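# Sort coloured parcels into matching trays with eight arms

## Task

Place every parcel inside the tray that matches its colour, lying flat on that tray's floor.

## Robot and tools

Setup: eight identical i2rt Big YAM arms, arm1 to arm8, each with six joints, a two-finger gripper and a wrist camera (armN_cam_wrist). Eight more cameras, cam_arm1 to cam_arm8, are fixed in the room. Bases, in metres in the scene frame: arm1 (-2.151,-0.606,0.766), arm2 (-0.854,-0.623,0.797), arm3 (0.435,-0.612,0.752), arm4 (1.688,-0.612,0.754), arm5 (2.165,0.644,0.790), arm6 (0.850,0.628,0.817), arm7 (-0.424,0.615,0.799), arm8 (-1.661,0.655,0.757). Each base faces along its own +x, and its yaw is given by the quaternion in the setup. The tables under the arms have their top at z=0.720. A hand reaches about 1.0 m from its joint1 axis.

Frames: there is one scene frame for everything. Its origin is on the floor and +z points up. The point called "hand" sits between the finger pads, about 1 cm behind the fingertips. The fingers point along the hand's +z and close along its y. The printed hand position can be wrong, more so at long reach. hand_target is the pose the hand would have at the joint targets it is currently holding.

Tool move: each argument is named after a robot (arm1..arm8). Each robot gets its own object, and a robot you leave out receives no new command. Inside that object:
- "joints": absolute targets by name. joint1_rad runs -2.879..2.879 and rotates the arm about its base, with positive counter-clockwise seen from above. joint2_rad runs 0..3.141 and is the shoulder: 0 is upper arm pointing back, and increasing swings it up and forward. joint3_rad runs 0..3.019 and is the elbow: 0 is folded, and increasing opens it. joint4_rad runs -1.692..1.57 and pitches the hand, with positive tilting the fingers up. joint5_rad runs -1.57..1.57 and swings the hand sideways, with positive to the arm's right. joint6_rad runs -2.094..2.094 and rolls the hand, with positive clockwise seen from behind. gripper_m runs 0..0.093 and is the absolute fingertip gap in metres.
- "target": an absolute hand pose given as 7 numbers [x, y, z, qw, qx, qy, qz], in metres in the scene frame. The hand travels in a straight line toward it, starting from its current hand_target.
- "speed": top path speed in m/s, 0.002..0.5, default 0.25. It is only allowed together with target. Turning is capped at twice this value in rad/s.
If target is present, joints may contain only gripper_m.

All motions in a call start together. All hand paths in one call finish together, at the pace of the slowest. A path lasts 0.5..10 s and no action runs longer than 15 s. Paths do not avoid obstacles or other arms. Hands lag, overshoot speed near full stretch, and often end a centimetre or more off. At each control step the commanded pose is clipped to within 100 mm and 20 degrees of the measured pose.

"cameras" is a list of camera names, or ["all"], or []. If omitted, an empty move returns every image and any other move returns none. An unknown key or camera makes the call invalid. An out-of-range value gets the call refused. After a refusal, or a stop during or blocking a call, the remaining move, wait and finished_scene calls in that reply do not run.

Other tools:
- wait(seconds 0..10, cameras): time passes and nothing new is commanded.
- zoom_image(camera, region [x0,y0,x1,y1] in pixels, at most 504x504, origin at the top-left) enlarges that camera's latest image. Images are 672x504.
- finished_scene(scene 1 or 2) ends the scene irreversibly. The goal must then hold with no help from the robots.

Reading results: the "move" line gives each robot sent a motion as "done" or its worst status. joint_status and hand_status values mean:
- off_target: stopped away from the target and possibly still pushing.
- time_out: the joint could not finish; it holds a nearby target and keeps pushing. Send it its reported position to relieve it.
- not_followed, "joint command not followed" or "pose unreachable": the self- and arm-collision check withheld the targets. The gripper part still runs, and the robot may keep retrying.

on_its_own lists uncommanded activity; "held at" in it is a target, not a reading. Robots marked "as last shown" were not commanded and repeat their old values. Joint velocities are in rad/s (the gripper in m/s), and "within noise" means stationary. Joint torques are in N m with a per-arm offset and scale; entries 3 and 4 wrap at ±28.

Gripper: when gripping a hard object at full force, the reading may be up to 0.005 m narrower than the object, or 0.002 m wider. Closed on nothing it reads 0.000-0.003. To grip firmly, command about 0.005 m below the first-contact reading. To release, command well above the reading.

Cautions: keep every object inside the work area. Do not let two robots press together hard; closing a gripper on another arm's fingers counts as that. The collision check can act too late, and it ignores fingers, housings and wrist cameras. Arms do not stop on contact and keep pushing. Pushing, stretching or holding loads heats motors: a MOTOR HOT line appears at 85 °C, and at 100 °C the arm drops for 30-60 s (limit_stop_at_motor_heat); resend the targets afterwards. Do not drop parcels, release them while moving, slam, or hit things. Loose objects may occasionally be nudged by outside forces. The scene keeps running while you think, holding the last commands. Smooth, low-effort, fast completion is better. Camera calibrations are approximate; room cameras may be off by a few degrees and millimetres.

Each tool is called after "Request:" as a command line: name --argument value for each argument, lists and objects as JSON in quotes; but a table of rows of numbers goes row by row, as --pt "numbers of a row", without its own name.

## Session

Request:
move

Scene clock: 0.00 s.
Joint torques (N m): no reading
Heat: arm1: hottest joint1_rad 29 °C; arm2: hottest joint3_rad 31 °C; arm3: hottest joint2_rad 30 °C; arm4: hottest joint3_rad 35 °C; arm5: hottest joint3_rad 33 °C; arm6: hottest joint2_rad 31 °C; arm7: hottest joint3_rad 35 °C; arm8: hottest joint2_rad 30 °C.
Joint velocities: within noise
arm1.joint_positions: joint1_rad=+0.458 joint2_rad=+0.456 joint3_rad=+1.438 joint4_rad=-1.139 joint5_rad=+0.063 joint6_rad=-0.074 gripper_m=+0.09396
arm1.joint_status: not commanded
arm1.hand: x=-1.9866 y=-0.6052 z=+1.4040 quat_wxyz=(-0.650, +0.024, -0.759, +0.041) (m; scene frame)
arm1.hand_target: x=-1.9921 y=-0.6053 z=+1.4119 quat_wxyz=(-0.658, +0.023, -0.752, +0.041) (m; scene frame)
arm1.hand_status: not commanded
arm2.joint_positions: joint1_rad=-0.133 joint2_rad=+0.490 joint3_rad=+1.431 joint4_rad=-1.371 joint5_rad=+0.122 joint6_rad=+0.254 gripper_m=+0.09396
arm2.joint_status: not commanded
arm2.hand: x=-0.9557 y=-0.4897 z=+1.3731 quat_wxyz=(-0.193, +0.711, -0.448, -0.506) (m; scene frame)
arm2.hand_target: x=-0.9532 y=-0.4923 z=+1.3817 quat_wxyz=(-0.195, +0.705, -0.446, -0.516) (m; scene frame)
arm2.hand_status: not commanded
arm3.joint_positions: joint1_rad=+0.288 joint2_rad=+0.566 joint3_rad=+1.355 joint4_rad=-1.309 joint5_rad=+0.227 joint6_rad=-0.408 gripper_m=+0.09396
arm3.joint_status: not commanded
arm3.hand: x=+0.2384 y=-0.5089 z=+1.2929 quat_wxyz=(-0.272, +0.862, -0.018, -0.428) (m; scene frame)
arm3.hand_target: x=+0.2407 y=-0.5098 z=+1.3061 quat_wxyz=(-0.276, +0.854, -0.020, -0.440) (m; scene frame)
arm3.hand_status: not commanded
arm4.joint_positions: joint1_rad=-0.202 joint2_rad=+0.526 joint3_rad=+1.372 joint4_rad=-1.530 joint5_rad=+0.176 joint6_rad=+0.279 gripper_m=+0.09396
arm4.joint_status: not commanded
arm4.hand: x=+1.8391 y=-0.5129 z=+1.2624 quat_wxyz=(-0.405, +0.175, -0.887, -0.138) (m; scene frame)
arm4.hand_target: x=+1.8372 y=-0.5146 z=+1.2716 quat_wxyz=(-0.414, +0.173, -0.882, -0.143) (m; scene frame)
arm4.hand_status: not commanded
arm5.joint_positions: joint1_rad=+0.150 joint2_rad=+0.484 joint3_rad=+1.403 joint4_rad=-1.356 joint5_rad=-0.018 joint6_rad=+0.258 gripper_m=+0.09396
arm5.joint_status: not commanded
arm5.hand: x=+1.9905 y=+0.6571 z=+1.3561 quat_wxyz=(+0.044, +0.831, -0.149, -0.534) (m; scene frame)
arm5.hand_target: x=+1.9935 y=+0.6567 z=+1.3668 quat_wxyz=(+0.045, +0.825, -0.147, -0.545) (m; scene frame)
arm5.hand_status: not commanded
arm6.joint_positions: joint1_rad=+0.005 joint2_rad=+0.600 joint3_rad=+1.377 joint4_rad=-1.425 joint5_rad=+0.198 joint6_rad=-0.419 gripper_m=+0.09396
arm6.joint_status: not commanded
arm6.hand: x=+1.0055 y=+0.4776 z=+1.3387 quat_wxyz=(-0.341, -0.130, -0.883, +0.295) (m; scene frame)
arm6.hand_target: x=+1.0039 y=+0.4787 z=+1.3519 quat_wxyz=(-0.354, -0.130, -0.876, +0.302) (m; scene frame)
arm6.hand_status: not commanded
arm7.joint_positions: joint1_rad=-0.316 joint2_rad=+0.535 joint3_rad=+1.368 joint4_rad=-1.177 joint5_rad=-0.073 joint6_rad=-0.126 gripper_m=+0.09396
arm7.joint_status: not commanded
arm7.hand: x=-0.2873 y=+0.4416 z=+1.3804 quat_wxyz=(-0.508, -0.311, -0.757, +0.270) (m; scene frame)
arm7.hand_target: x=-0.2897 y=+0.4449 z=+1.3917 quat_wxyz=(-0.517, -0.307, -0.750, +0.275) (m; scene frame)
arm7.hand_status: not commanded
arm8.joint_positions: joint1_rad=+0.154 joint2_rad=+0.581 joint3_rad=+1.368 joint4_rad=-1.211 joint5_rad=-0.224 joint6_rad=+0.370 gripper_m=+0.09396
arm8.joint_status: not commanded
arm8.hand: x=-1.7287 y=+0.4302 z=+1.3236 quat_wxyz=(-0.435, -0.755, -0.361, +0.333) (m; scene frame)
arm8.hand_target: x=-1.7273 y=+0.4330 z=+1.3347 quat_wxyz=(-0.441, -0.748, -0.360, +0.341) (m; scene frame)
arm8.hand_status: not commanded
pictures: arm1_cam_wrist, arm2_cam_wrist, arm3_cam_wrist, arm4_cam_wrist, arm5_cam_wrist, arm6_cam_wrist, arm7_cam_wrist, arm8_cam_wrist, cam_arm1, cam_arm2, cam_arm3, cam_arm4, cam_arm5, cam_arm6, cam_arm7, cam_arm8
camera_calibration:
arm1_cam_wrist: T_world_to_cam=[[-0.0152195, -0.996953, 0.0765105, -0.740002], [-0.693609, -0.0445883, -0.718971, -0.390739], [0.720191, -0.0640107, -0.690816, 2.48859], [0, 0, 0, 1]] pos_world=[-2.07454, -0.595872, 1.49485]
arm2_cam_wrist: T_world_to_cam=[[0.840386, 0.511543, -0.179098, 1.29837], [0.378015, -0.790014, -0.482683, 0.641456], [-0.388403, 0.337938, -0.857287, 1.09197], [0, 0, 0, 1]] pos_world=[-0.909489, -0.526434, 1.47829]
arm3_cam_wrist: T_world_to_cam=[[0.273525, 0.847785, 0.454361, -0.222286], [0.935924, -0.125616, -0.32904, 0.144135], [-0.22188, 0.515248, -0.827822, 1.50941], [0, 0, 0, 1]] pos_world=[0.260809, -0.571163, 1.39794]
arm4_cam_wrist: T_world_to_cam=[[0.421854, -0.902683, -0.0848663, -1.13421], [-0.884835, -0.389474, -0.255689, 1.75501], [0.197753, 0.182956, -0.963027, 1.07081], [0, 0, 0, 1]] pos_world=[1.81961, -0.53621, 1.3837]
arm5_cam_wrist: T_world_to_cam=[[0.208911, 0.948059, -0.239877, -0.71239], [0.82852, -0.301895, -0.471607, -0.803621], [-0.519529, -0.100219, -0.848555, 2.37475], [0, 0, 0, 1]] pos_world=[2.04839, 0.670775, 1.46523]
arm6_cam_wrist: T_world_to_cam=[[-0.428857, -0.788115, 0.441539, 0.215044], [-0.90336, 0.371549, -0.214225, 1.02348], [0.00478024, -0.49074, -0.871293, 1.52029], [0, 0, 0, 1]] pos_world=[1.00952, 0.535276, 1.44892]
arm7_cam_wrist: T_world_to_cam=[[-0.747684, -0.654612, 0.111588, -0.0829416], [-0.585602, 0.570742, -0.575607, 0.380528], [0.313112, -0.495718, -0.810077, 1.54839], [0, 0, 0, 1]] pos_world=[-0.323993, 0.496085, 1.4826]
arm8_cam_wrist: T_world_to_cam=[[-0.833837, 0.353215, -0.42421, -1.03087], [0.527191, 0.737398, -0.422271, 1.1574], [0.163659, -0.575745, -0.801082, 1.71144], [0, 0, 0, 1]] pos_world=[-1.74985, 0.496007, 1.42243]

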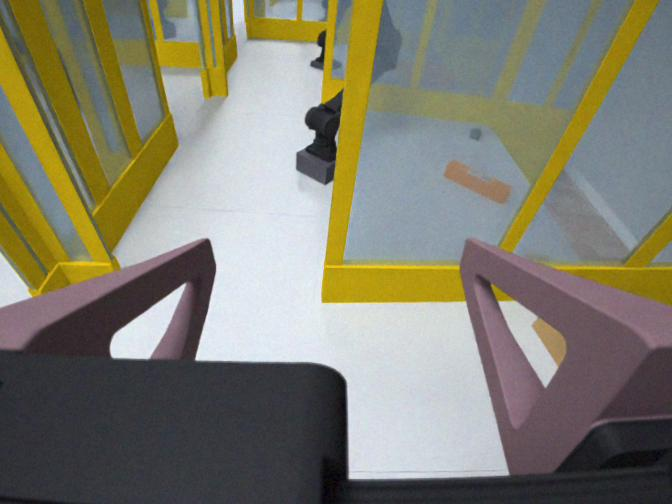

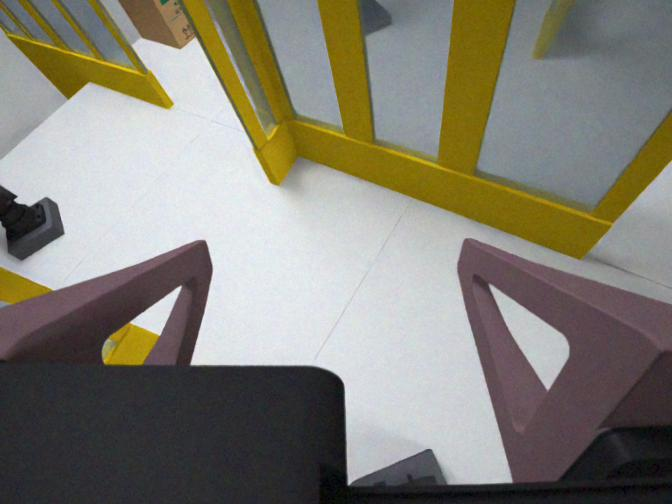

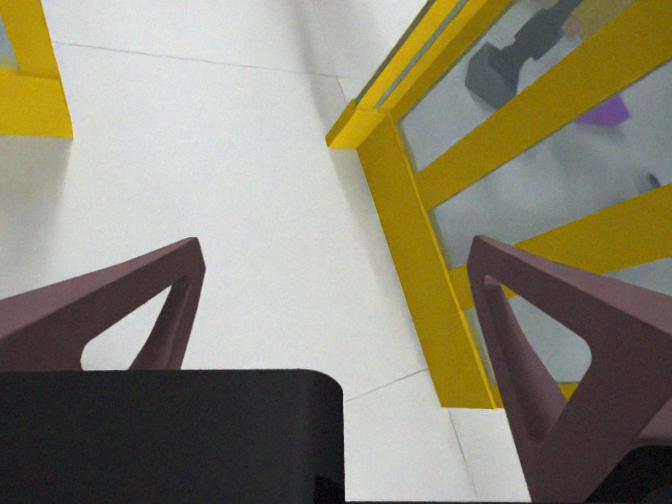

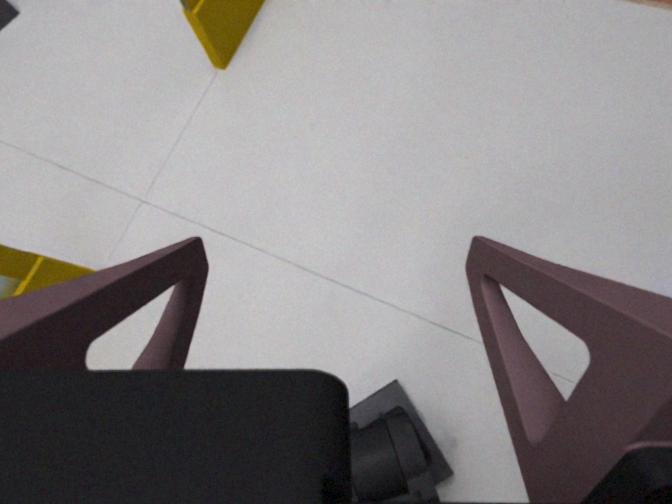

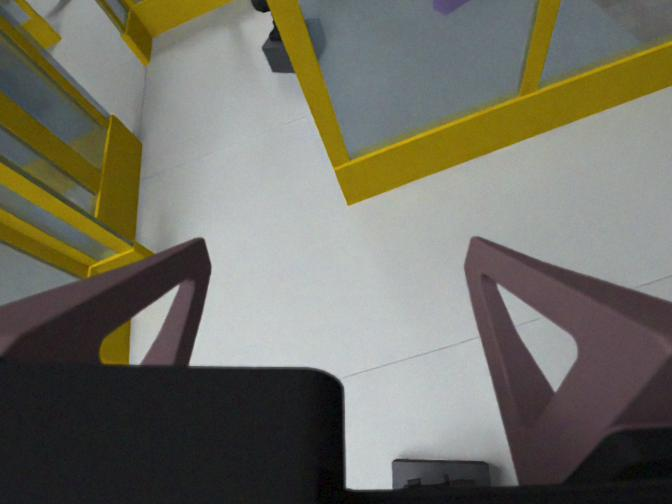

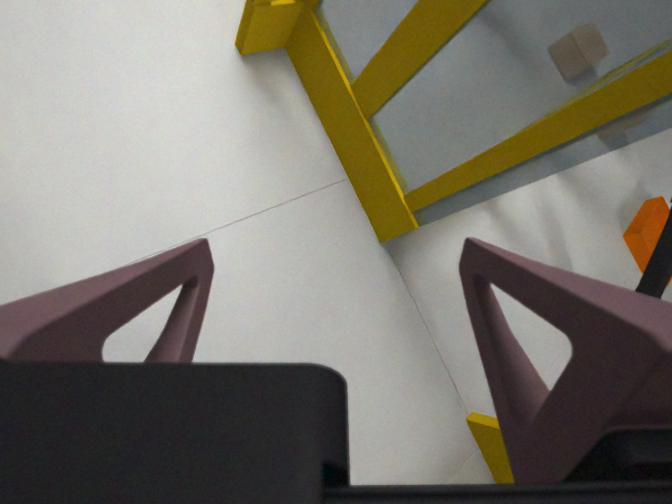

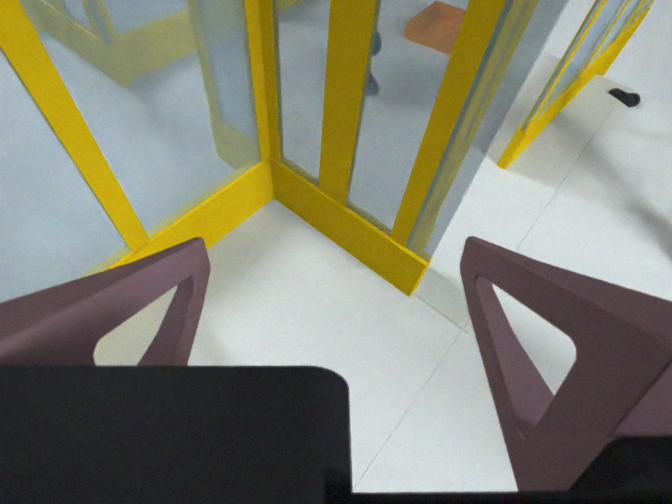

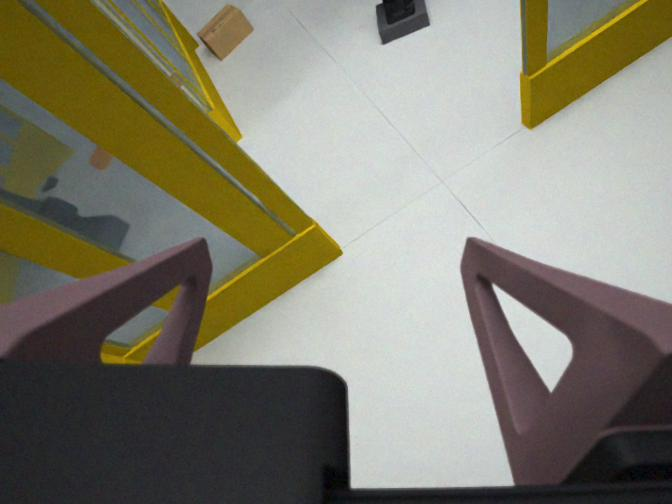

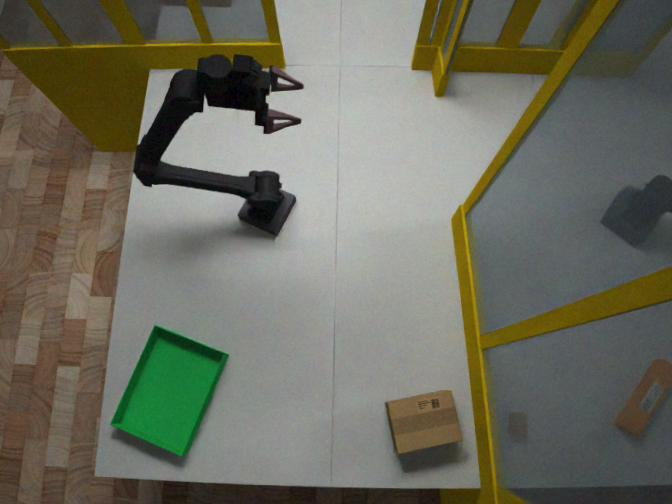

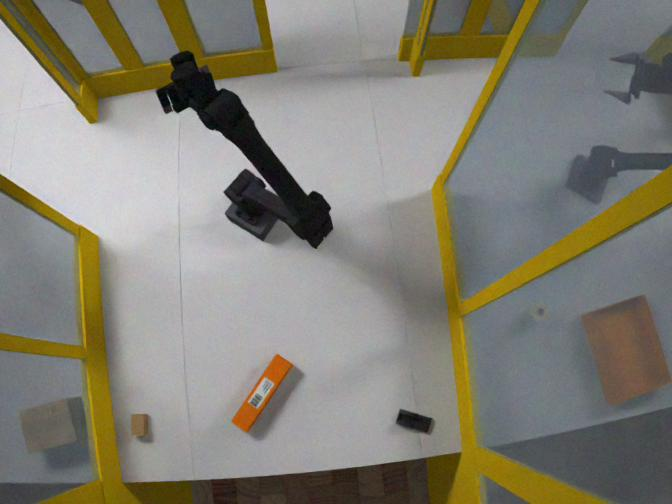

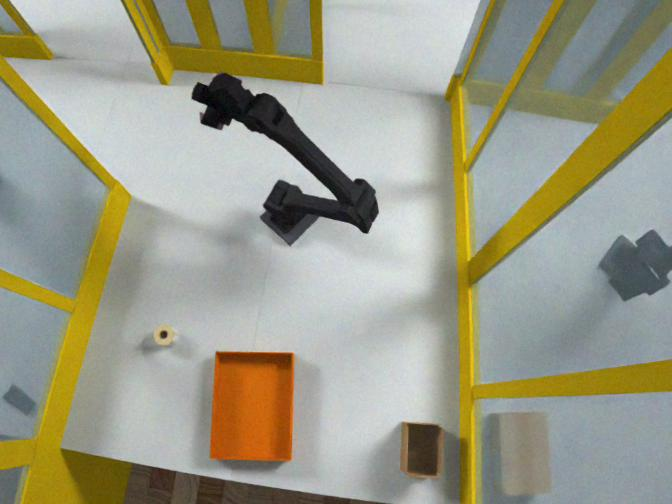

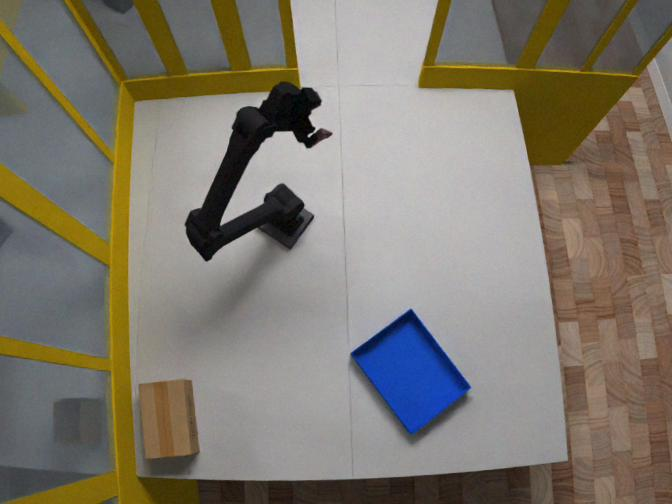

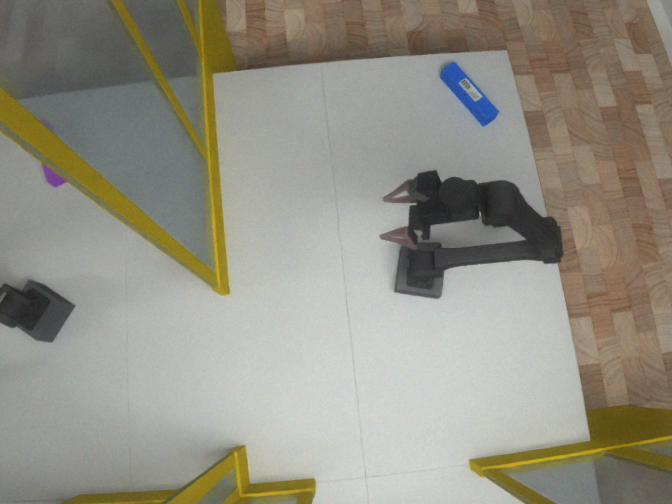

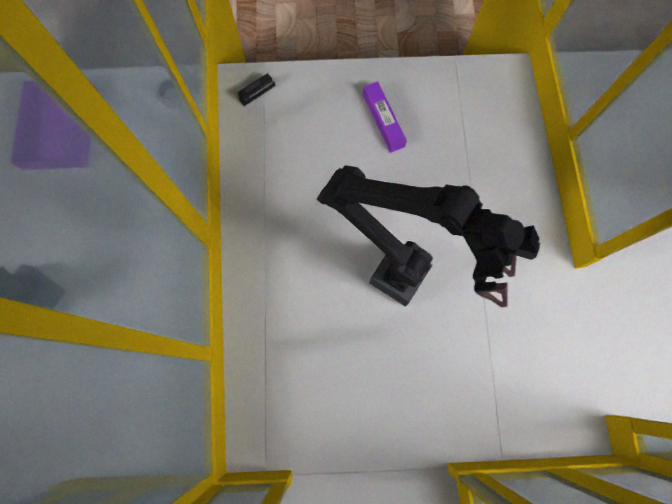

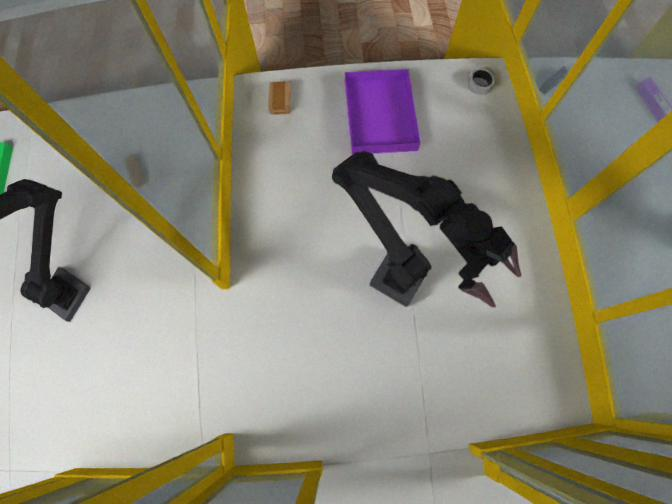

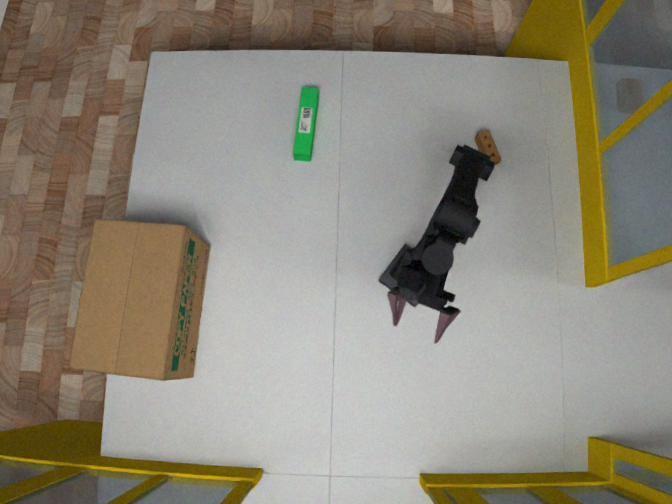

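Request:
move --arm8 '{"joints":{"joint1_rad":-1.942,"joint2_rad":1.36,"joint3_rad":1.3,"joint4_rad":-1.5,"joint5_rad":0,"joint6_rad":0.646,"gripper_m":0.09}}' --arm5 '{"joints":{"joint1_rad":-1.717,"joint2_rad":1.36,"joint3_rad":1.27,"joint4_rad":-1.5,"joint5_rad":0,"joint6_rad":-0.754,"gripper_m":0.09}}' --arm6 '{"joints":{"joint1_rad":2.211,"joint2_rad":1.36,"joint3_rad":1.2,"joint4_rad":-1.41,"joint5_rad":0,"joint6_rad":-0.251,"gripper_m":0.09}}' --arm2 '{"joints":{"joint1_rad":2.185,"joint2_rad":1.38,"joint3_rad":1.29,"joint4_rad":-1.47,"joint5_rad":0,"joint6_rad":0.627,"gripper_m":0.09}}' --arm1 '{"joints":{"joint1_rad":1.52,"joint2_rad":1.39,"joint3_rad":1.38,"joint4_rad":-1.55,"joint5_rad":0,"joint6_rad":-0.106,"gripper_m":0.09}}' --arm4 '{"joints":{"joint1_rad":0.161,"joint2_rad":1.39,"joint3_rad":1.4,"joint4_rad":-1.57,"joint5_rad":0,"joint6_rad":-0.093,"gripper_m":0.09}}' --arm3 '{"joints":{"joint1_rad":0.265,"joint2_rad":1.35,"joint3_rad":1.36,"joint4_rad":-1.57,"joint5_rad":0,"joint6_rad":-0.346,"gripper_m":0.09}}' --arm7 '{"joints":{"joint1_rad":-1.023,"joint2_rad":1.36,"joint3_rad":1.26,"joint4_rad":-1.46,"joint5_rad":0,"joint6_rad":0.223,"gripper_m":0.09}}' --cameras '[]'

Request:
move --arm8 '{"target":[-2.013,1.178,0.88,0,-0.688,0.725,0],"speed":0.25}' --arm5 '{"target":[2.445,1.298,0.88,0,-0.819,0.574,0],"speed":0.25}' --arm6 '{"target":[0.835,1.28,0.88,0,-0.797,0.604,0],"speed":0.25}' --arm2 '{"target":[-0.884,-1.236,0.88,0,0.901,0.433,0],"speed":0.25}' --cameras '["arm8_cam_wrist","arm5_cam_wrist","arm6_cam_wrist","arm2_cam_wrist"]'

Scene clock: 160.77 s.
Joint torques (N m): arm1=[1.67 -9.52 8.79 -0.09 0.04 -0.07] | arm2=[0.44 -13.51 8.55 0.18 0.01 0.04] | arm3=[-2.02 -12.75 10.3 -0.27 -0.29 0.12] | arm4=[1.2 -8.53 12.41 -0.21 -0.15 -0.04] | arm5=[-0.73 -9.17 7.36 -0.13 -0.2 -0.14] | arm6=[-0.09 -8 8.79 0.12 0.05 -0.02] | arm7=[-0.56 -8.7 9.77 -0.18 0.04 0.21] | arm8=[1.49 -11.34 10.09 -0.51 -0.02 0.02]
Heat: arm1: hottest joint3_rad 33 °C; arm2: hottest joint3_rad 37 °C; arm3: hottest joint3_rad 33 °C; arm4: hottest joint3_rad 43 °C; arm5: hottest joint3_rad 36 °C; arm6: hottest joint3_rad 35 °C; arm7: hottest joint3_rad 46 °C; arm8: hottest joint3_rad 38 °C.
move: arm1 done; arm2 done; arm3 done; arm4 done; arm5 done; arm6 done; arm7 done; arm8 done
Joint velocities: within noise
arm1.joint_positions: joint1_rad=+1.513 joint2_rad=+1.386 joint3_rad=+1.379 joint4_rad=-1.538 joint5_rad=+0.001 joint6_rad=-0.099 gripper_m=+0.09014
arm1.joint_status: all done
arm1.hand: x=-1.9629 y=-0.2427 z=+1.0296 quat_wxyz=(-0.010, +0.560, -0.829, +0.000) (m; scene frame)
arm1.hand_target: x=-1.9666 y=-0.2433 z=+1.0283 quat_wxyz=(-0.003, +0.565, -0.825, +0.003) (m; scene frame)
arm1.hand_status: not commanded
arm2.joint_positions: joint1_rad=+2.183 joint2_rad=+1.390 joint3_rad=+1.287 joint4_rad=-1.460 joint5_rad=+0.001 joint6_rad=+0.613 gripper_m=+0.09011
arm2.joint_status: all done
arm2.hand: x=-0.8743 y=-1.0250 z=+1.0271 quat_wxyz=(+0.003, +0.899, +0.439, -0.002) (m; scene frame)
arm2.hand_target: x=-0.8730 y=-1.0225 z=+1.0318 quat_wxyz=(+0.004, +0.901, +0.434, -0.002) (m; scene frame)
arm2.hand_status: not commanded
arm3.joint_positions: joint1_rad=+0.281 joint2_rad=+1.359 joint3_rad=+1.347 joint4_rad=-1.558 joint5_rad=+0.004 joint6_rad=-0.362 gripper_m=+0.09006
arm3.joint_status: all done
arm3.hand: x=+0.0644 y=-0.4857 z=+1.0148 quat_wxyz=(-0.005, +1.000, +0.016, +0.003) (m; scene frame)
arm3.hand_target: x=+0.0672 y=-0.4809 z=+1.0232 quat_wxyz=(-0.005, +1.000, +0.000, -0.002) (m; scene frame)
arm3.hand_status: not commanded
arm4.joint_positions: joint1_rad=+0.148 joint2_rad=+1.381 joint3_rad=+1.374 joint4_rad=-1.559 joint5_rad=+0.002 joint6_rad=-0.085 gripper_m=+0.09012
arm4.joint_status: all done
arm4.hand: x=+1.8728 y=-0.2527 z=+1.0148 quat_wxyz=(+0.005, +0.558, -0.830, +0.000) (m; scene frame)
arm4.hand_target: x=+1.8704 y=-0.2456 z=+1.0212 quat_wxyz=(+0.003, +0.567, -0.824, -0.002) (m; scene frame)
arm4.hand_status: not commanded
arm5.joint_positions: joint1_rad=-1.714 joint2_rad=+1.376 joint3_rad=+1.261 joint4_rad=-1.489 joint5_rad=+0.000 joint6_rad=-0.744 gripper_m=+0.09014
arm5.joint_status: all done
arm5.hand: x=+2.3163 y=+0.9977 z=+1.0188 quat_wxyz=(+0.012, +0.816, -0.577, +0.003) (m; scene frame)
arm5.hand_target: x=+2.3166 y=+0.9956 z=+1.0278 quat_wxyz=(+0.006, +0.819, -0.574, +0.002) (m; scene frame)
arm5.hand_status: not commanded
arm6.joint_positions: joint1_rad=+2.205 joint2_rad=+1.367 joint3_rad=+1.192 joint4_rad=-1.409 joint5_rad=-0.001 joint6_rad=-0.258 gripper_m=+0.09014
arm6.joint_status: all done
arm6.hand: x=+0.8444 y=+1.0130 z=+1.0199 quat_wxyz=(+0.005, +0.797, -0.604, +0.004) (m; scene frame)
arm6.hand_target: x=+0.8422 y=+1.0144 z=+1.0255 quat_wxyz=(+0.000, +0.797, -0.604, +0.000) (m; scene frame)
arm6.hand_status: not commanded
arm7.joint_positions: joint1_rad=-1.019 joint2_rad=+1.355 joint3_rad=+1.265 joint4_rad=-1.449 joint5_rad=-0.002 joint6_rad=+0.214 gripper_m=+0.09010
arm7.joint_status: all done
arm7.hand: x=-0.4585 y=+0.2206 z=+1.0332 quat_wxyz=(-0.011, -0.805, -0.593, +0.009) (m; scene frame)
arm7.hand_target: x=-0.4598 y=+0.2241 z=+1.0293 quat_wxyz=(-0.003, -0.809, -0.588, +0.003) (m; scene frame)
arm7.hand_status: not commanded
arm8.joint_positions: joint1_rad=-1.940 joint2_rad=+1.376 joint3_rad=+1.299 joint4_rad=-1.490 joint5_rad=-0.001 joint6_rad=+0.639 gripper_m=+0.09010
arm8.joint_status: all done
arm8.hand: x=-1.8835 y=+0.9840 z=+0.9971 quat_wxyz=(+0.000, -0.692, +0.722, +0.002) (m; scene frame)
arm8.hand_target: x=-1.8804 y=+0.9814 z=+1.0034 quat_wxyz=(+0.000, -0.688, +0.726, +0.005) (m; scene frame)
arm8.hand_status: not commanded
pictures: none
No camera images: "cameras" was empty.

Scene clock: 163.30 s.
Joint torques (N m): arm1=[1.61 -9.29 8.81 -0.17 0.05 -0.07] | arm2=[0.32 -21.36 11.25 0.46 -0.01 0.07] | arm3=[-1.96 -12.69 10.3 -0.28 -0.3 0.14] | arm4=[1.2 -8.53 12.41 -0.21 -0.15 -0.03] | arm5=[-0.5 -20.37 10.21 -0.34 -0.28 -0.15] | arm6=[0.03 -15.38 12.11 -0.23 0.05 -0.01] | arm7=[-0.79 -8.88 9.76 -0.23 0.05 0.21] | arm8=[1.61 -18.32 14.28 -0.53 0.01 0.01]
Heat: arm1: hottest joint3_rad 33 °C; arm2: hottest joint3_rad 38 °C; arm3: hottest joint3_rad 33 °C; arm4: hottest joint3_rad 44 °C; arm5: hottest joint3_rad 37 °C; arm6: hottest joint3_rad 36 °C; arm7: hottest joint3_rad 45 °C; arm8: hottest joint3_rad 38 °C.
move: arm2 off_target; arm5 off_target; arm6 off_target; arm8 off_target
Joint velocities: within noise
arm1, arm3, arm4, arm7: as last shown
arm2.joint_positions: joint1_rad=+2.183 joint2_rad=+2.006 joint3_rad=+1.678 joint4_rad=-1.270 joint5_rad=+0.001 joint6_rad=+0.613 gripper_m=+0.09011
arm2.joint_status: not commanded
arm2.hand: x=-0.8839 y=-1.2203 z=+0.8733 quat_wxyz=(-0.013, +0.899, +0.439, +0.006) (m; scene frame)
arm2.hand_target: x=-0.8839 y=-1.2354 z=+0.8803 quat_wxyz=(+0.000, +0.901, +0.433, +0.000) (m; scene frame)
arm2.hand_status: off_target (0.017 m and 1.8 deg from the pose sent, 0.257 m and 0.8 deg at the start)
arm5.joint_positions: joint1_rad=-1.714 joint2_rad=+2.325 joint3_rad=+2.207 joint4_rad=-1.493 joint5_rad=+0.000 joint6_rad=-0.744 gripper_m=+0.09014
arm5.joint_status: not commanded
arm5.hand: x=+2.4403 y=+1.2872 z=+0.8649 quat_wxyz=(+0.016, +0.816, -0.577, +0.004) (m; scene frame)
arm5.hand_target: x=+2.4446 y=+1.2973 z=+0.8802 quat_wxyz=(-0.001, +0.819, -0.574, +0.000) (m; scene frame)
arm5.hand_status: off_target (0.019 m and 1.9 deg from the pose sent, 0.355 m and 1.5 deg at the start)
arm6.joint_positions: joint1_rad=+2.205 joint2_rad=+2.127 joint3_rad=+1.813 joint4_rad=-1.285 joint5_rad=-0.001 joint6_rad=-0.258 gripper_m=+0.09014
arm6.joint_status: not commanded
arm6.hand: x=+0.8403 y=+1.2639 z=+0.8694 quat_wxyz=(+0.012, +0.797, -0.604, +0.008) (m; scene frame)
arm6.hand_target: x=+0.8350 y=+1.2793 z=+0.8802 quat_wxyz=(+0.000, +0.797, -0.604, +0.000) (m; scene frame)
arm6.hand_status: off_target (0.020 m and 1.6 deg from the pose sent, 0.302 m and 0.7 deg at the start)
arm8.joint_positions: joint1_rad=-1.940 joint2_rad=+2.021 joint3_rad=+1.807 joint4_rad=-1.378 joint5_rad=-0.001 joint6_rad=+0.639 gripper_m=+0.09010
arm8.joint_status: not commanded
arm8.hand: x=-2.0065 y=+1.1653 z=+0.8718 quat_wxyz=(-0.002, -0.692, +0.722, -0.011) (m; scene frame)
arm8.hand_target: x=-2.0126 y=+1.1774 z=+0.8802 quat_wxyz=(+0.000, -0.688, +0.725, +0.001) (m; scene frame)
arm8.hand_status: off_target (0.016 m and 1.4 deg from the pose sent, 0.261 m and 0.5 deg at the start)
pictures: arm2_cam_wrist, arm5_cam_wrist, arm6_cam_wrist, arm8_cam_wrist
camera_calibration:
arm2_cam_wrist: T_world_to_cam=[[-0.785216, 0.618517, 0.0295492, 0.0337686], [0.508353, 0.616644, 0.601105, 0.681385], [0.353573, 0.487019, -0.798623, 1.72483], [0, 0, 0, 1]] pos_world=[-0.929722, -1.28108, 0.966908]
arm5_cam_wrist: T_world_to_cam=[[0.946381, 0.322705, -0.0150157, -2.71077], [0.268717, -0.760551, 0.591062, -0.18031], [0.179318, -0.563404, -0.806487, 1.10931], [0, 0, 0, 1]] pos_world=[2.41496, 1.36263, 0.960511]
arm6_cam_wrist: T_world_to_cam=[[0.960764, 0.27736, -0.00178781, -1.15777], [0.223448, -0.770163, 0.597428, 0.272132], [0.164326, -0.574387, -0.80192, 1.40938], [0, 0, 0, 1]] pos_world=[0.819942, 1.34024, 0.965564]
arm8_cam_wrist: T_world_to_cam=[[0.99879, -0.0491427, 0.00180264, 2.06077], [-0.0401851, -0.794506, 0.605925, 0.321179], [-0.0283446, -0.605265, -0.79552, 1.46256], [0, 0, 0, 1]] pos_world=[-2.00391, 1.24169, 0.965172]

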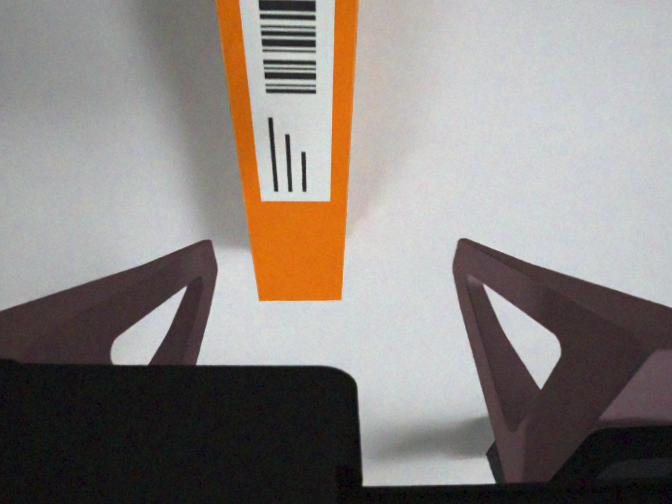

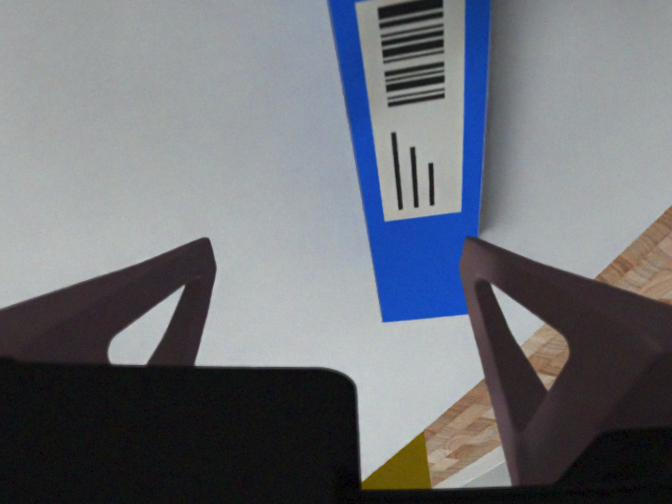

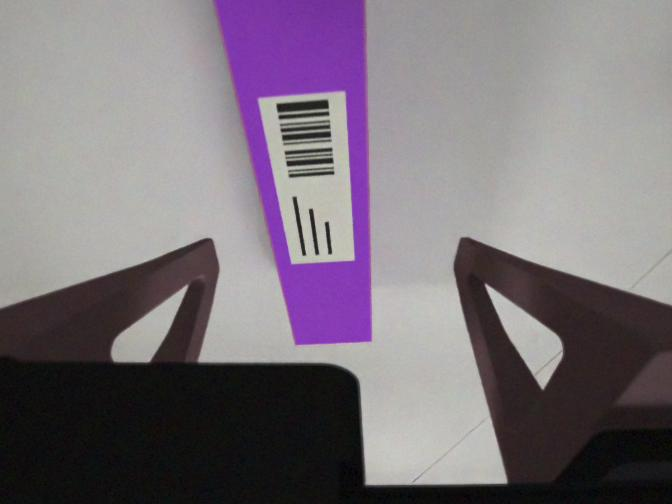

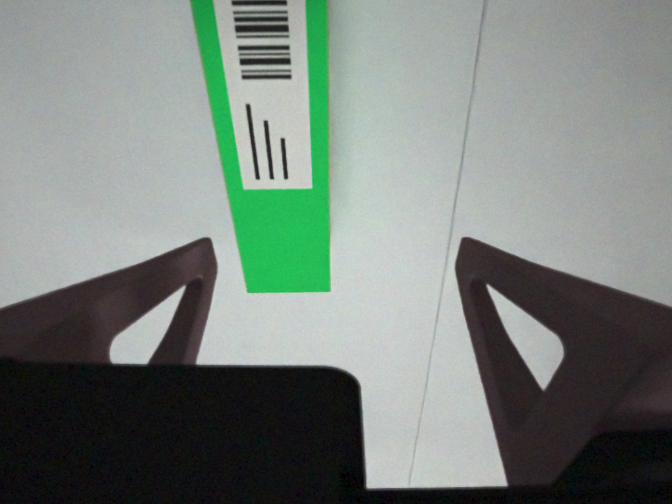

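Request:
move --arm8 '{"target":[-2.041,1.203,0.83,0,-0.688,0.725,0],"speed":0.2}' --arm5 '{"target":[2.473,1.326,0.84,0,-0.859,0.511,0],"speed":0.2}' --arm6 '{"target":[0.832,1.272,0.83,0,-0.822,0.57,0],"speed":0.2}' --arm2 '{"target":[-0.884,-1.258,0.83,0,0.901,0.433,0],"speed":0.2}' --cameras '["arm8_cam_wrist","arm5_cam_wrist","arm6_cam_wrist","arm2_cam_wrist"]'

Scene clock: 216.60 s.
Joint torques (N m): arm1=[1.67 -9.41 8.84 -0.17 0.05 -0.07] | arm2=[0.44 -23.12 10.86 0.8 -0.01 0.08] | arm3=[-1.96 -12.63 10.3 -0.29 -0.29 0.13] | arm4=[1.2 -8.53 12.41 -0.21 -0.15 -0.03] | arm5=[-1.32 -21.77 10.26 -0.34 -0.25 -0.12] | arm6=[0.15 -15.79 8.13 0.55 0.06 -0.18] | arm7=[-0.62 -8.59 9.81 -0.24 0.02 0.2] | arm8=[2.37 -20.95 13.96 -0.05 -0.01 0.07]
Heat: arm1: hottest joint3_rad 37 °C; arm2: hottest joint3_rad 44 °C; arm3: hottest joint3_rad 33 °C; arm4: hottest joint3_rad 50 °C; arm5: hottest joint3_rad 42 °C; arm6: hottest joint3_rad 41 °C; arm7: hottest joint3_rad 42 °C; arm8: hottest joint3_rad 41 °C.
move: arm2 off_target; arm5 off_target; arm6 done; arm8 off_target
Joint velocities: within noise
arm1, arm3, arm4, arm7: as last shown
arm2.joint_positions: joint1_rad=+2.183 joint2_rad=+2.115 joint3_rad=+1.713 joint4_rad=-1.211 joint5_rad=+0.001 joint6_rad=+0.615 gripper_m=+0.09011
arm2.joint_status: not commanded
arm2.hand: x=-0.8849 y=-1.2391 z=+0.8208 quat_wxyz=(-0.020, +0.899, +0.438, +0.010) (m; scene frame)
arm2.hand_target: x=-0.8839 y=-1.2573 z=+0.8305 quat_wxyz=(+0.000, +0.901, +0.433, +0.000) (m; scene frame)
arm2.hand_status: off_target (0.021 m and 2.6 deg from the pose sent, 0.057 m and 1.8 deg at the start)
arm4.hand: x=+1.8728 y=-0.2527 z=+1.0148 quat_wxyz=(+0.005, +0.559, -0.829, +0.000) (m; scene frame)
arm5.joint_positions: joint1_rad=-1.729 joint2_rad=+2.507 joint3_rad=+2.433 joint4_rad=-1.541 joint5_rad=+0.000 joint6_rad=-0.912 gripper_m=+0.09014
arm5.joint_status: not commanded
arm5.hand: x=+2.4653 y=+1.3171 z=+0.8221 quat_wxyz=(+0.018, +0.858, -0.513, +0.003) (m; scene frame)
arm5.hand_target: x=+2.4726 y=+1.3252 z=+0.8401 quat_wxyz=(-0.001, +0.859, -0.511, +0.000) (m; scene frame)
arm5.hand_status: off_target (0.021 m and 2.1 deg from the pose sent, 0.056 m and 9.2 deg at the start)
arm6.joint_positions: joint1_rad=+2.208 joint2_rad=+2.160 joint3_rad=+1.769 joint4_rad=-1.189 joint5_rad=-0.001 joint6_rad=-0.320 gripper_m=+0.09014
arm6.joint_status: not commanded
arm6.hand: x=+0.8380 y=+1.2676 z=+0.8331 quat_wxyz=(+0.004, +0.816, -0.577, +0.002) (m; scene frame)
arm6.hand_target: x=+0.8321 y=+1.2719 z=+0.8301 quat_wxyz=(+0.000, +0.822, -0.570, +0.000) (m; scene frame)
arm6.hand_status: done (0.008 m and 1.2 deg from the pose sent, 0.041 m and 5.1 deg at the start)
arm8.joint_positions: joint1_rad=-1.934 joint2_rad=+2.166 joint3_rad=+1.903 joint4_rad=-1.352 joint5_rad=-0.001 joint6_rad=+0.652 gripper_m=+0.09010
arm8.joint_status: not commanded
arm8.hand: x=-2.0277 y=+1.1899 z=+0.8181 quat_wxyz=(-0.004, -0.689, +0.724, -0.022) (m; scene frame)
arm8.hand_target: x=-2.0405 y=+1.2021 z=+0.8304 quat_wxyz=(+0.000, -0.688, +0.725, +0.000) (m; scene frame)
arm8.hand_status: off_target (0.022 m and 2.6 deg from the pose sent, 0.066 m and 1.4 deg at the start)
pictures: arm2_cam_wrist, arm5_cam_wrist, arm6_cam_wrist, arm8_cam_wrist
camera_calibration:
arm2_cam_wrist: T_world_to_cam=[[-0.7845, 0.618908, 0.0389078, 0.03959], [0.508634, 0.606291, 0.611313, 0.703983], [0.354757, 0.499364, -0.790432, 1.70203], [0, 0, 0, 1]] pos_world=[-0.930817, -1.30125, 0.913446]
arm5_cam_wrist: T_world_to_cam=[[0.886427, 0.462333, -0.0222432, -2.7748], [0.384969, -0.709711, 0.590008, -0.491795], [0.256994, -0.531562, -0.807091, 0.854148], [0, 0, 0, 1]] pos_world=[2.42947, 1.38788, 0.917817]
arm6_cam_wrist: T_world_to_cam=[[0.940549, 0.339648, 0.00266323, -1.22238], [0.274642, -0.765099, 0.582404, 0.260306], [0.19985, -0.547048, -0.812895, 1.3275], [0, 0, 0, 1]] pos_world=[0.81292, 1.34055, 0.93077]
arm8_cam_wrist: T_world_to_cam=[[0.998332, -0.0554724, 0.0160154, 2.07827], [-0.0534421, -0.7828, 0.619974, 0.320166], [-0.0218546, -0.619796, -0.784459, 1.45551], [0, 0, 0, 1]] pos_world=[-2.02589, 1.26803, 0.91001]

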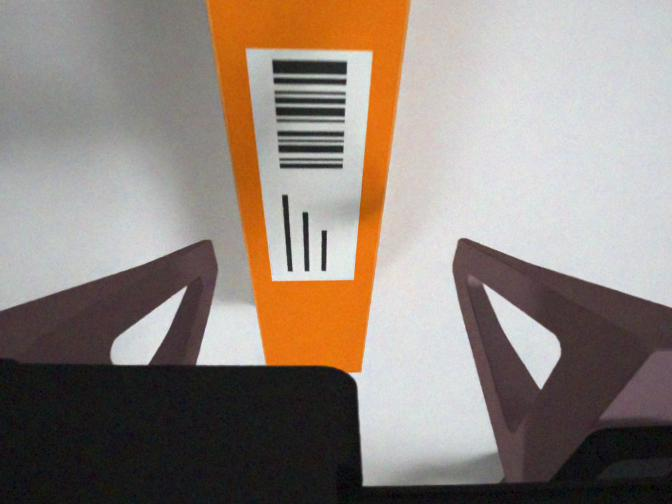

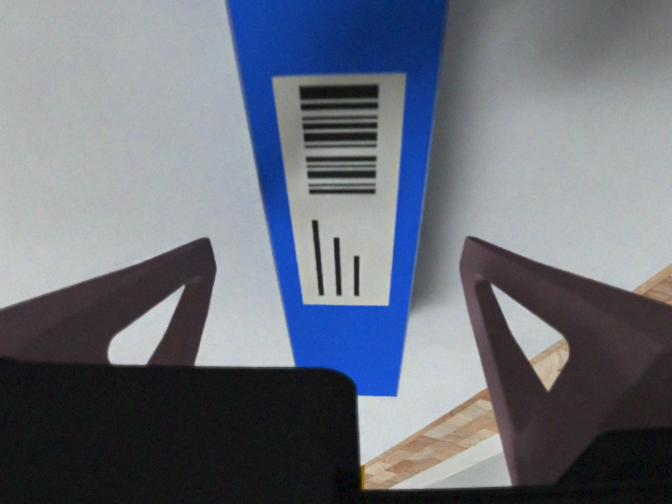

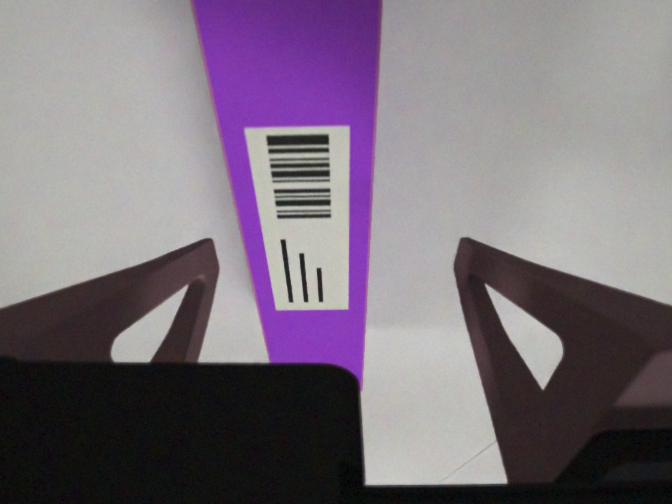

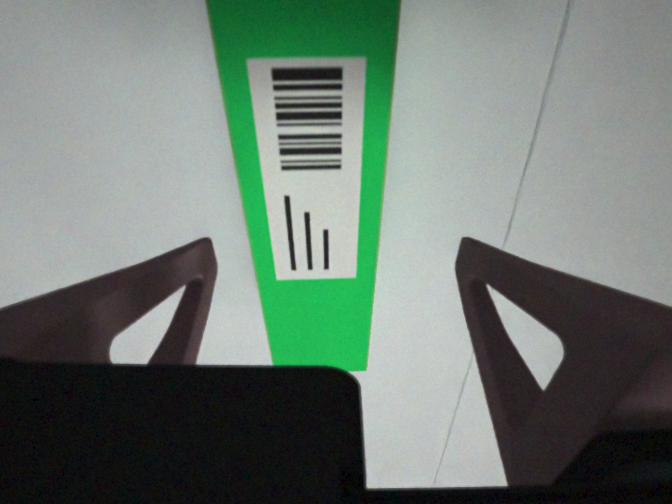

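Request:
move --arm8 '{"target":[-2.053,1.203,0.79,0,-0.688,0.725,0],"speed":0.15}' --arm5 '{"target":[2.475,1.327,0.80,0,-0.859,0.511,0],"speed":0.15}' --arm6 '{"target":[0.819,1.267,0.79,0,-0.822,0.570,0],"speed":0.15}' --arm2 '{"target":[-0.875,-1.265,0.79,0,0.901,0.433,0],"speed":0.15}' --cameras '["arm8_cam_wrist","arm5_cam_wrist","arm6_cam_wrist","arm2_cam_wrist"]'

Scene clock: 259.67 s.
Joint torques (N m): arm1=[1.73 -9.64 8.81 -0.13 0.03 -0.08] | arm2=[0.67 -23.24 10.17 0.85 -0.01 0.08] | arm3=[-2.02 -12.57 10.32 -0.28 -0.3 0.12] | arm4=[1.2 -8.53 12.41 -0.21 -0.15 -0.03] | arm5=[-1.61 -21.95 6.97 0.77 -0.26 -0.16] | arm6=[0.15 -15.62 7.75 0.57 0.06 -0.01] | arm7=[-0.67 -8.64 9.76 -0.23 0.04 0.21] | arm8=[2.26 -20.84 12.48 0.18 0.01 0.03]
Heat: arm1: hottest joint3_rad 38 °C; arm2: hottest joint3_rad 44 °C; arm3: hottest joint3_rad 33 °C; arm4: hottest joint3_rad 52 °C; arm5: hottest joint3_rad 43 °C; arm6: hottest joint2_rad 38 °C; arm7: hottest joint3_rad 42 °C; arm8: hottest joint3_rad 42 °C.
move: arm2 off_target; arm5 done; arm6 done; arm8 off_target
Joint velocities: within noise
arm1, arm3, arm4, arm7: as last shown
arm2.joint_positions: joint1_rad=+2.194 joint2_rad=+2.172 joint3_rad=+1.713 joint4_rad=-1.145 joint5_rad=+0.001 joint6_rad=+0.629 gripper_m=+0.09011
arm2.joint_status: not commanded
arm2.hand: x=-0.8782 y=-1.2487 z=+0.7860 quat_wxyz=(-0.015, +0.899, +0.437, +0.008) (m; scene frame)
arm2.hand_target: x=-0.8748 y=-1.2644 z=+0.7903 quat_wxyz=(+0.000, +0.901, +0.433, +0.000) (m; scene frame)
arm2.hand_status: off_target (0.017 m and 2.0 deg from the pose sent, 0.041 m and 2.6 deg at the start)
arm5.joint_positions: joint1_rad=-1.729 joint2_rad=+2.534 joint3_rad=+2.427 joint4_rad=-1.487 joint5_rad=+0.000 joint6_rad=-0.913 gripper_m=+0.09014
arm5.joint_status: not commanded
arm5.hand: x=+2.4688 y=+1.3248 z=+0.7999 quat_wxyz=(+0.008, +0.859, -0.513, +0.002) (m; scene frame)
arm5.hand_target: x=+2.4749 y=+1.3269 z=+0.8000 quat_wxyz=(+0.000, +0.859, -0.511, +0.000) (m; scene frame)
arm5.hand_status: done (0.007 m and 0.9 deg from the pose sent, 0.026 m and 2.1 deg at the start)
arm6.joint_positions: joint1_rad=+2.229 joint2_rad=+2.194 joint3_rad=+1.717 joint4_rad=-1.102 joint5_rad=-0.001 joint6_rad=-0.317 gripper_m=+0.09014
arm6.joint_status: not commanded
arm6.hand: x=+0.8250 y=+1.2632 z=+0.7943 quat_wxyz=(+0.003, +0.821, -0.570, +0.002) (m; scene frame)
arm6.hand_target: x=+0.8190 y=+1.2668 z=+0.7901 quat_wxyz=(+0.000, +0.822, -0.570, +0.000) (m; scene frame)
arm6.hand_status: done (0.008 m and 0.5 deg from the pose sent, 0.047 m and 1.2 deg at the start)
arm8.joint_positions: joint1_rad=-1.919 joint2_rad=+2.212 joint3_rad=+1.903 joint4_rad=-1.290 joint5_rad=-0.001 joint6_rad=+0.666 gripper_m=+0.09010
arm8.joint_status: not commanded
arm8.hand: x=-2.0422 y=+1.1936 z=+0.7884 quat_wxyz=(-0.003, -0.689, +0.724, -0.014) (m; scene frame)
arm8.hand_target: x=-2.0527 y=+1.2025 z=+0.7901 quat_wxyz=(+0.000, -0.688, +0.725, +0.000) (m; scene frame)
arm8.hand_status: off_target (0.014 m and 1.7 deg from the pose sent, 0.040 m and 2.6 deg at the start)
pictures: arm2_cam_wrist, arm5_cam_wrist, arm6_cam_wrist, arm8_cam_wrist
camera_calibration:
arm2_cam_wrist: T_world_to_cam=[[-0.782608, 0.621614, 0.0334781, 0.0614406], [0.511035, 0.610818, 0.604768, 0.740554], [0.355483, 0.490405, -0.795698, 1.67054], [0, 0, 0, 1]] pos_world=[-0.924212, -1.30978, 0.879322]
arm5_cam_wrist: T_world_to_cam=[[0.885668, 0.464278, -0.00610932, -2.79563], [0.381439, -0.720014, 0.579728, -0.443945], [0.264756, -0.515777, -0.814787, 0.805523], [0, 0, 0, 1]] pos_world=[2.43207, 1.39377, 0.896618]
arm6_cam_wrist: T_world_to_cam=[[0.934435, 0.356119, 0.00328539, -1.2248], [0.288081, -0.761267, 0.580932, 0.268414], [0.209382, -0.541897, -0.813945, 1.28261], [0, 0, 0, 1]] pos_world=[0.798614, 1.33555, 0.89207]
arm8_cam_wrist: T_world_to_cam=[[0.998456, -0.0551722, 0.00650191, 2.10083], [-0.0476825, -0.791038, 0.609906, 0.370316], [-0.0285066, -0.609274, -0.792447, 1.41435], [0, 0, 0, 1]] pos_world=[-2.03961, 1.27057, 0.881283]

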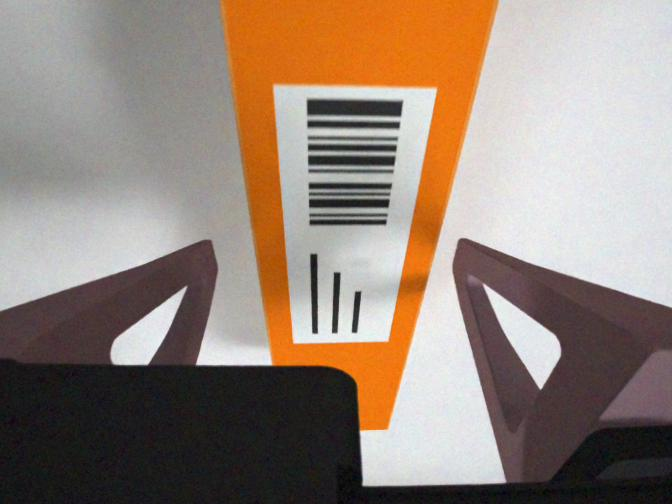

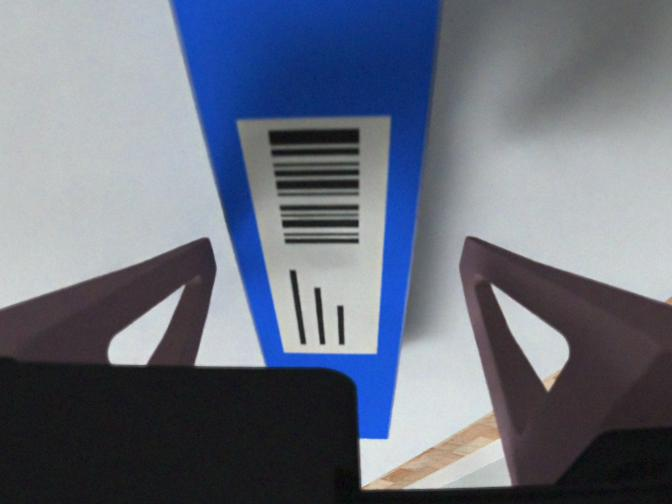

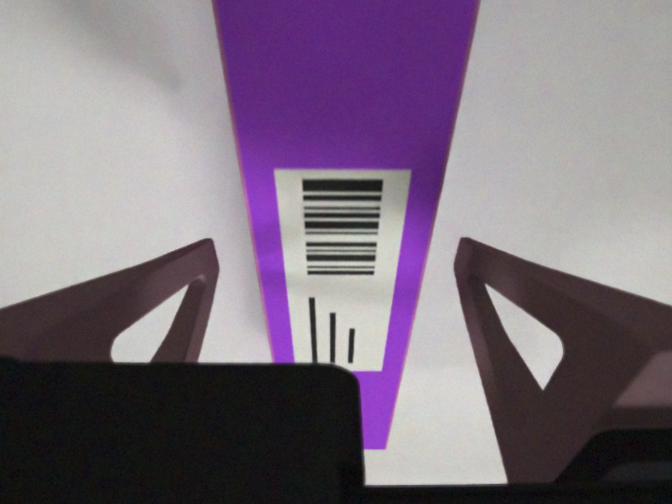

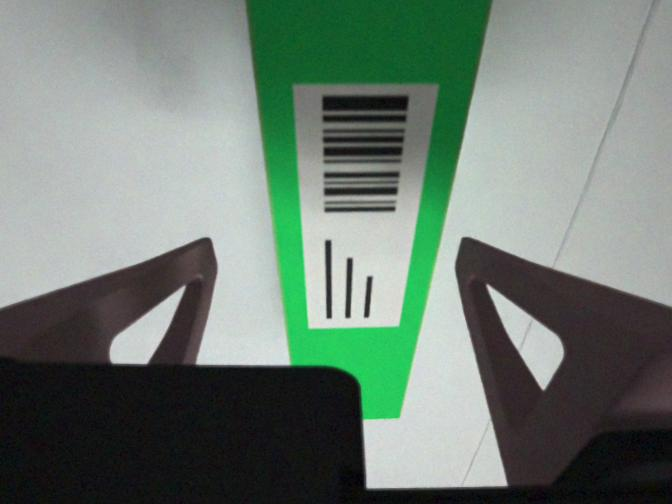

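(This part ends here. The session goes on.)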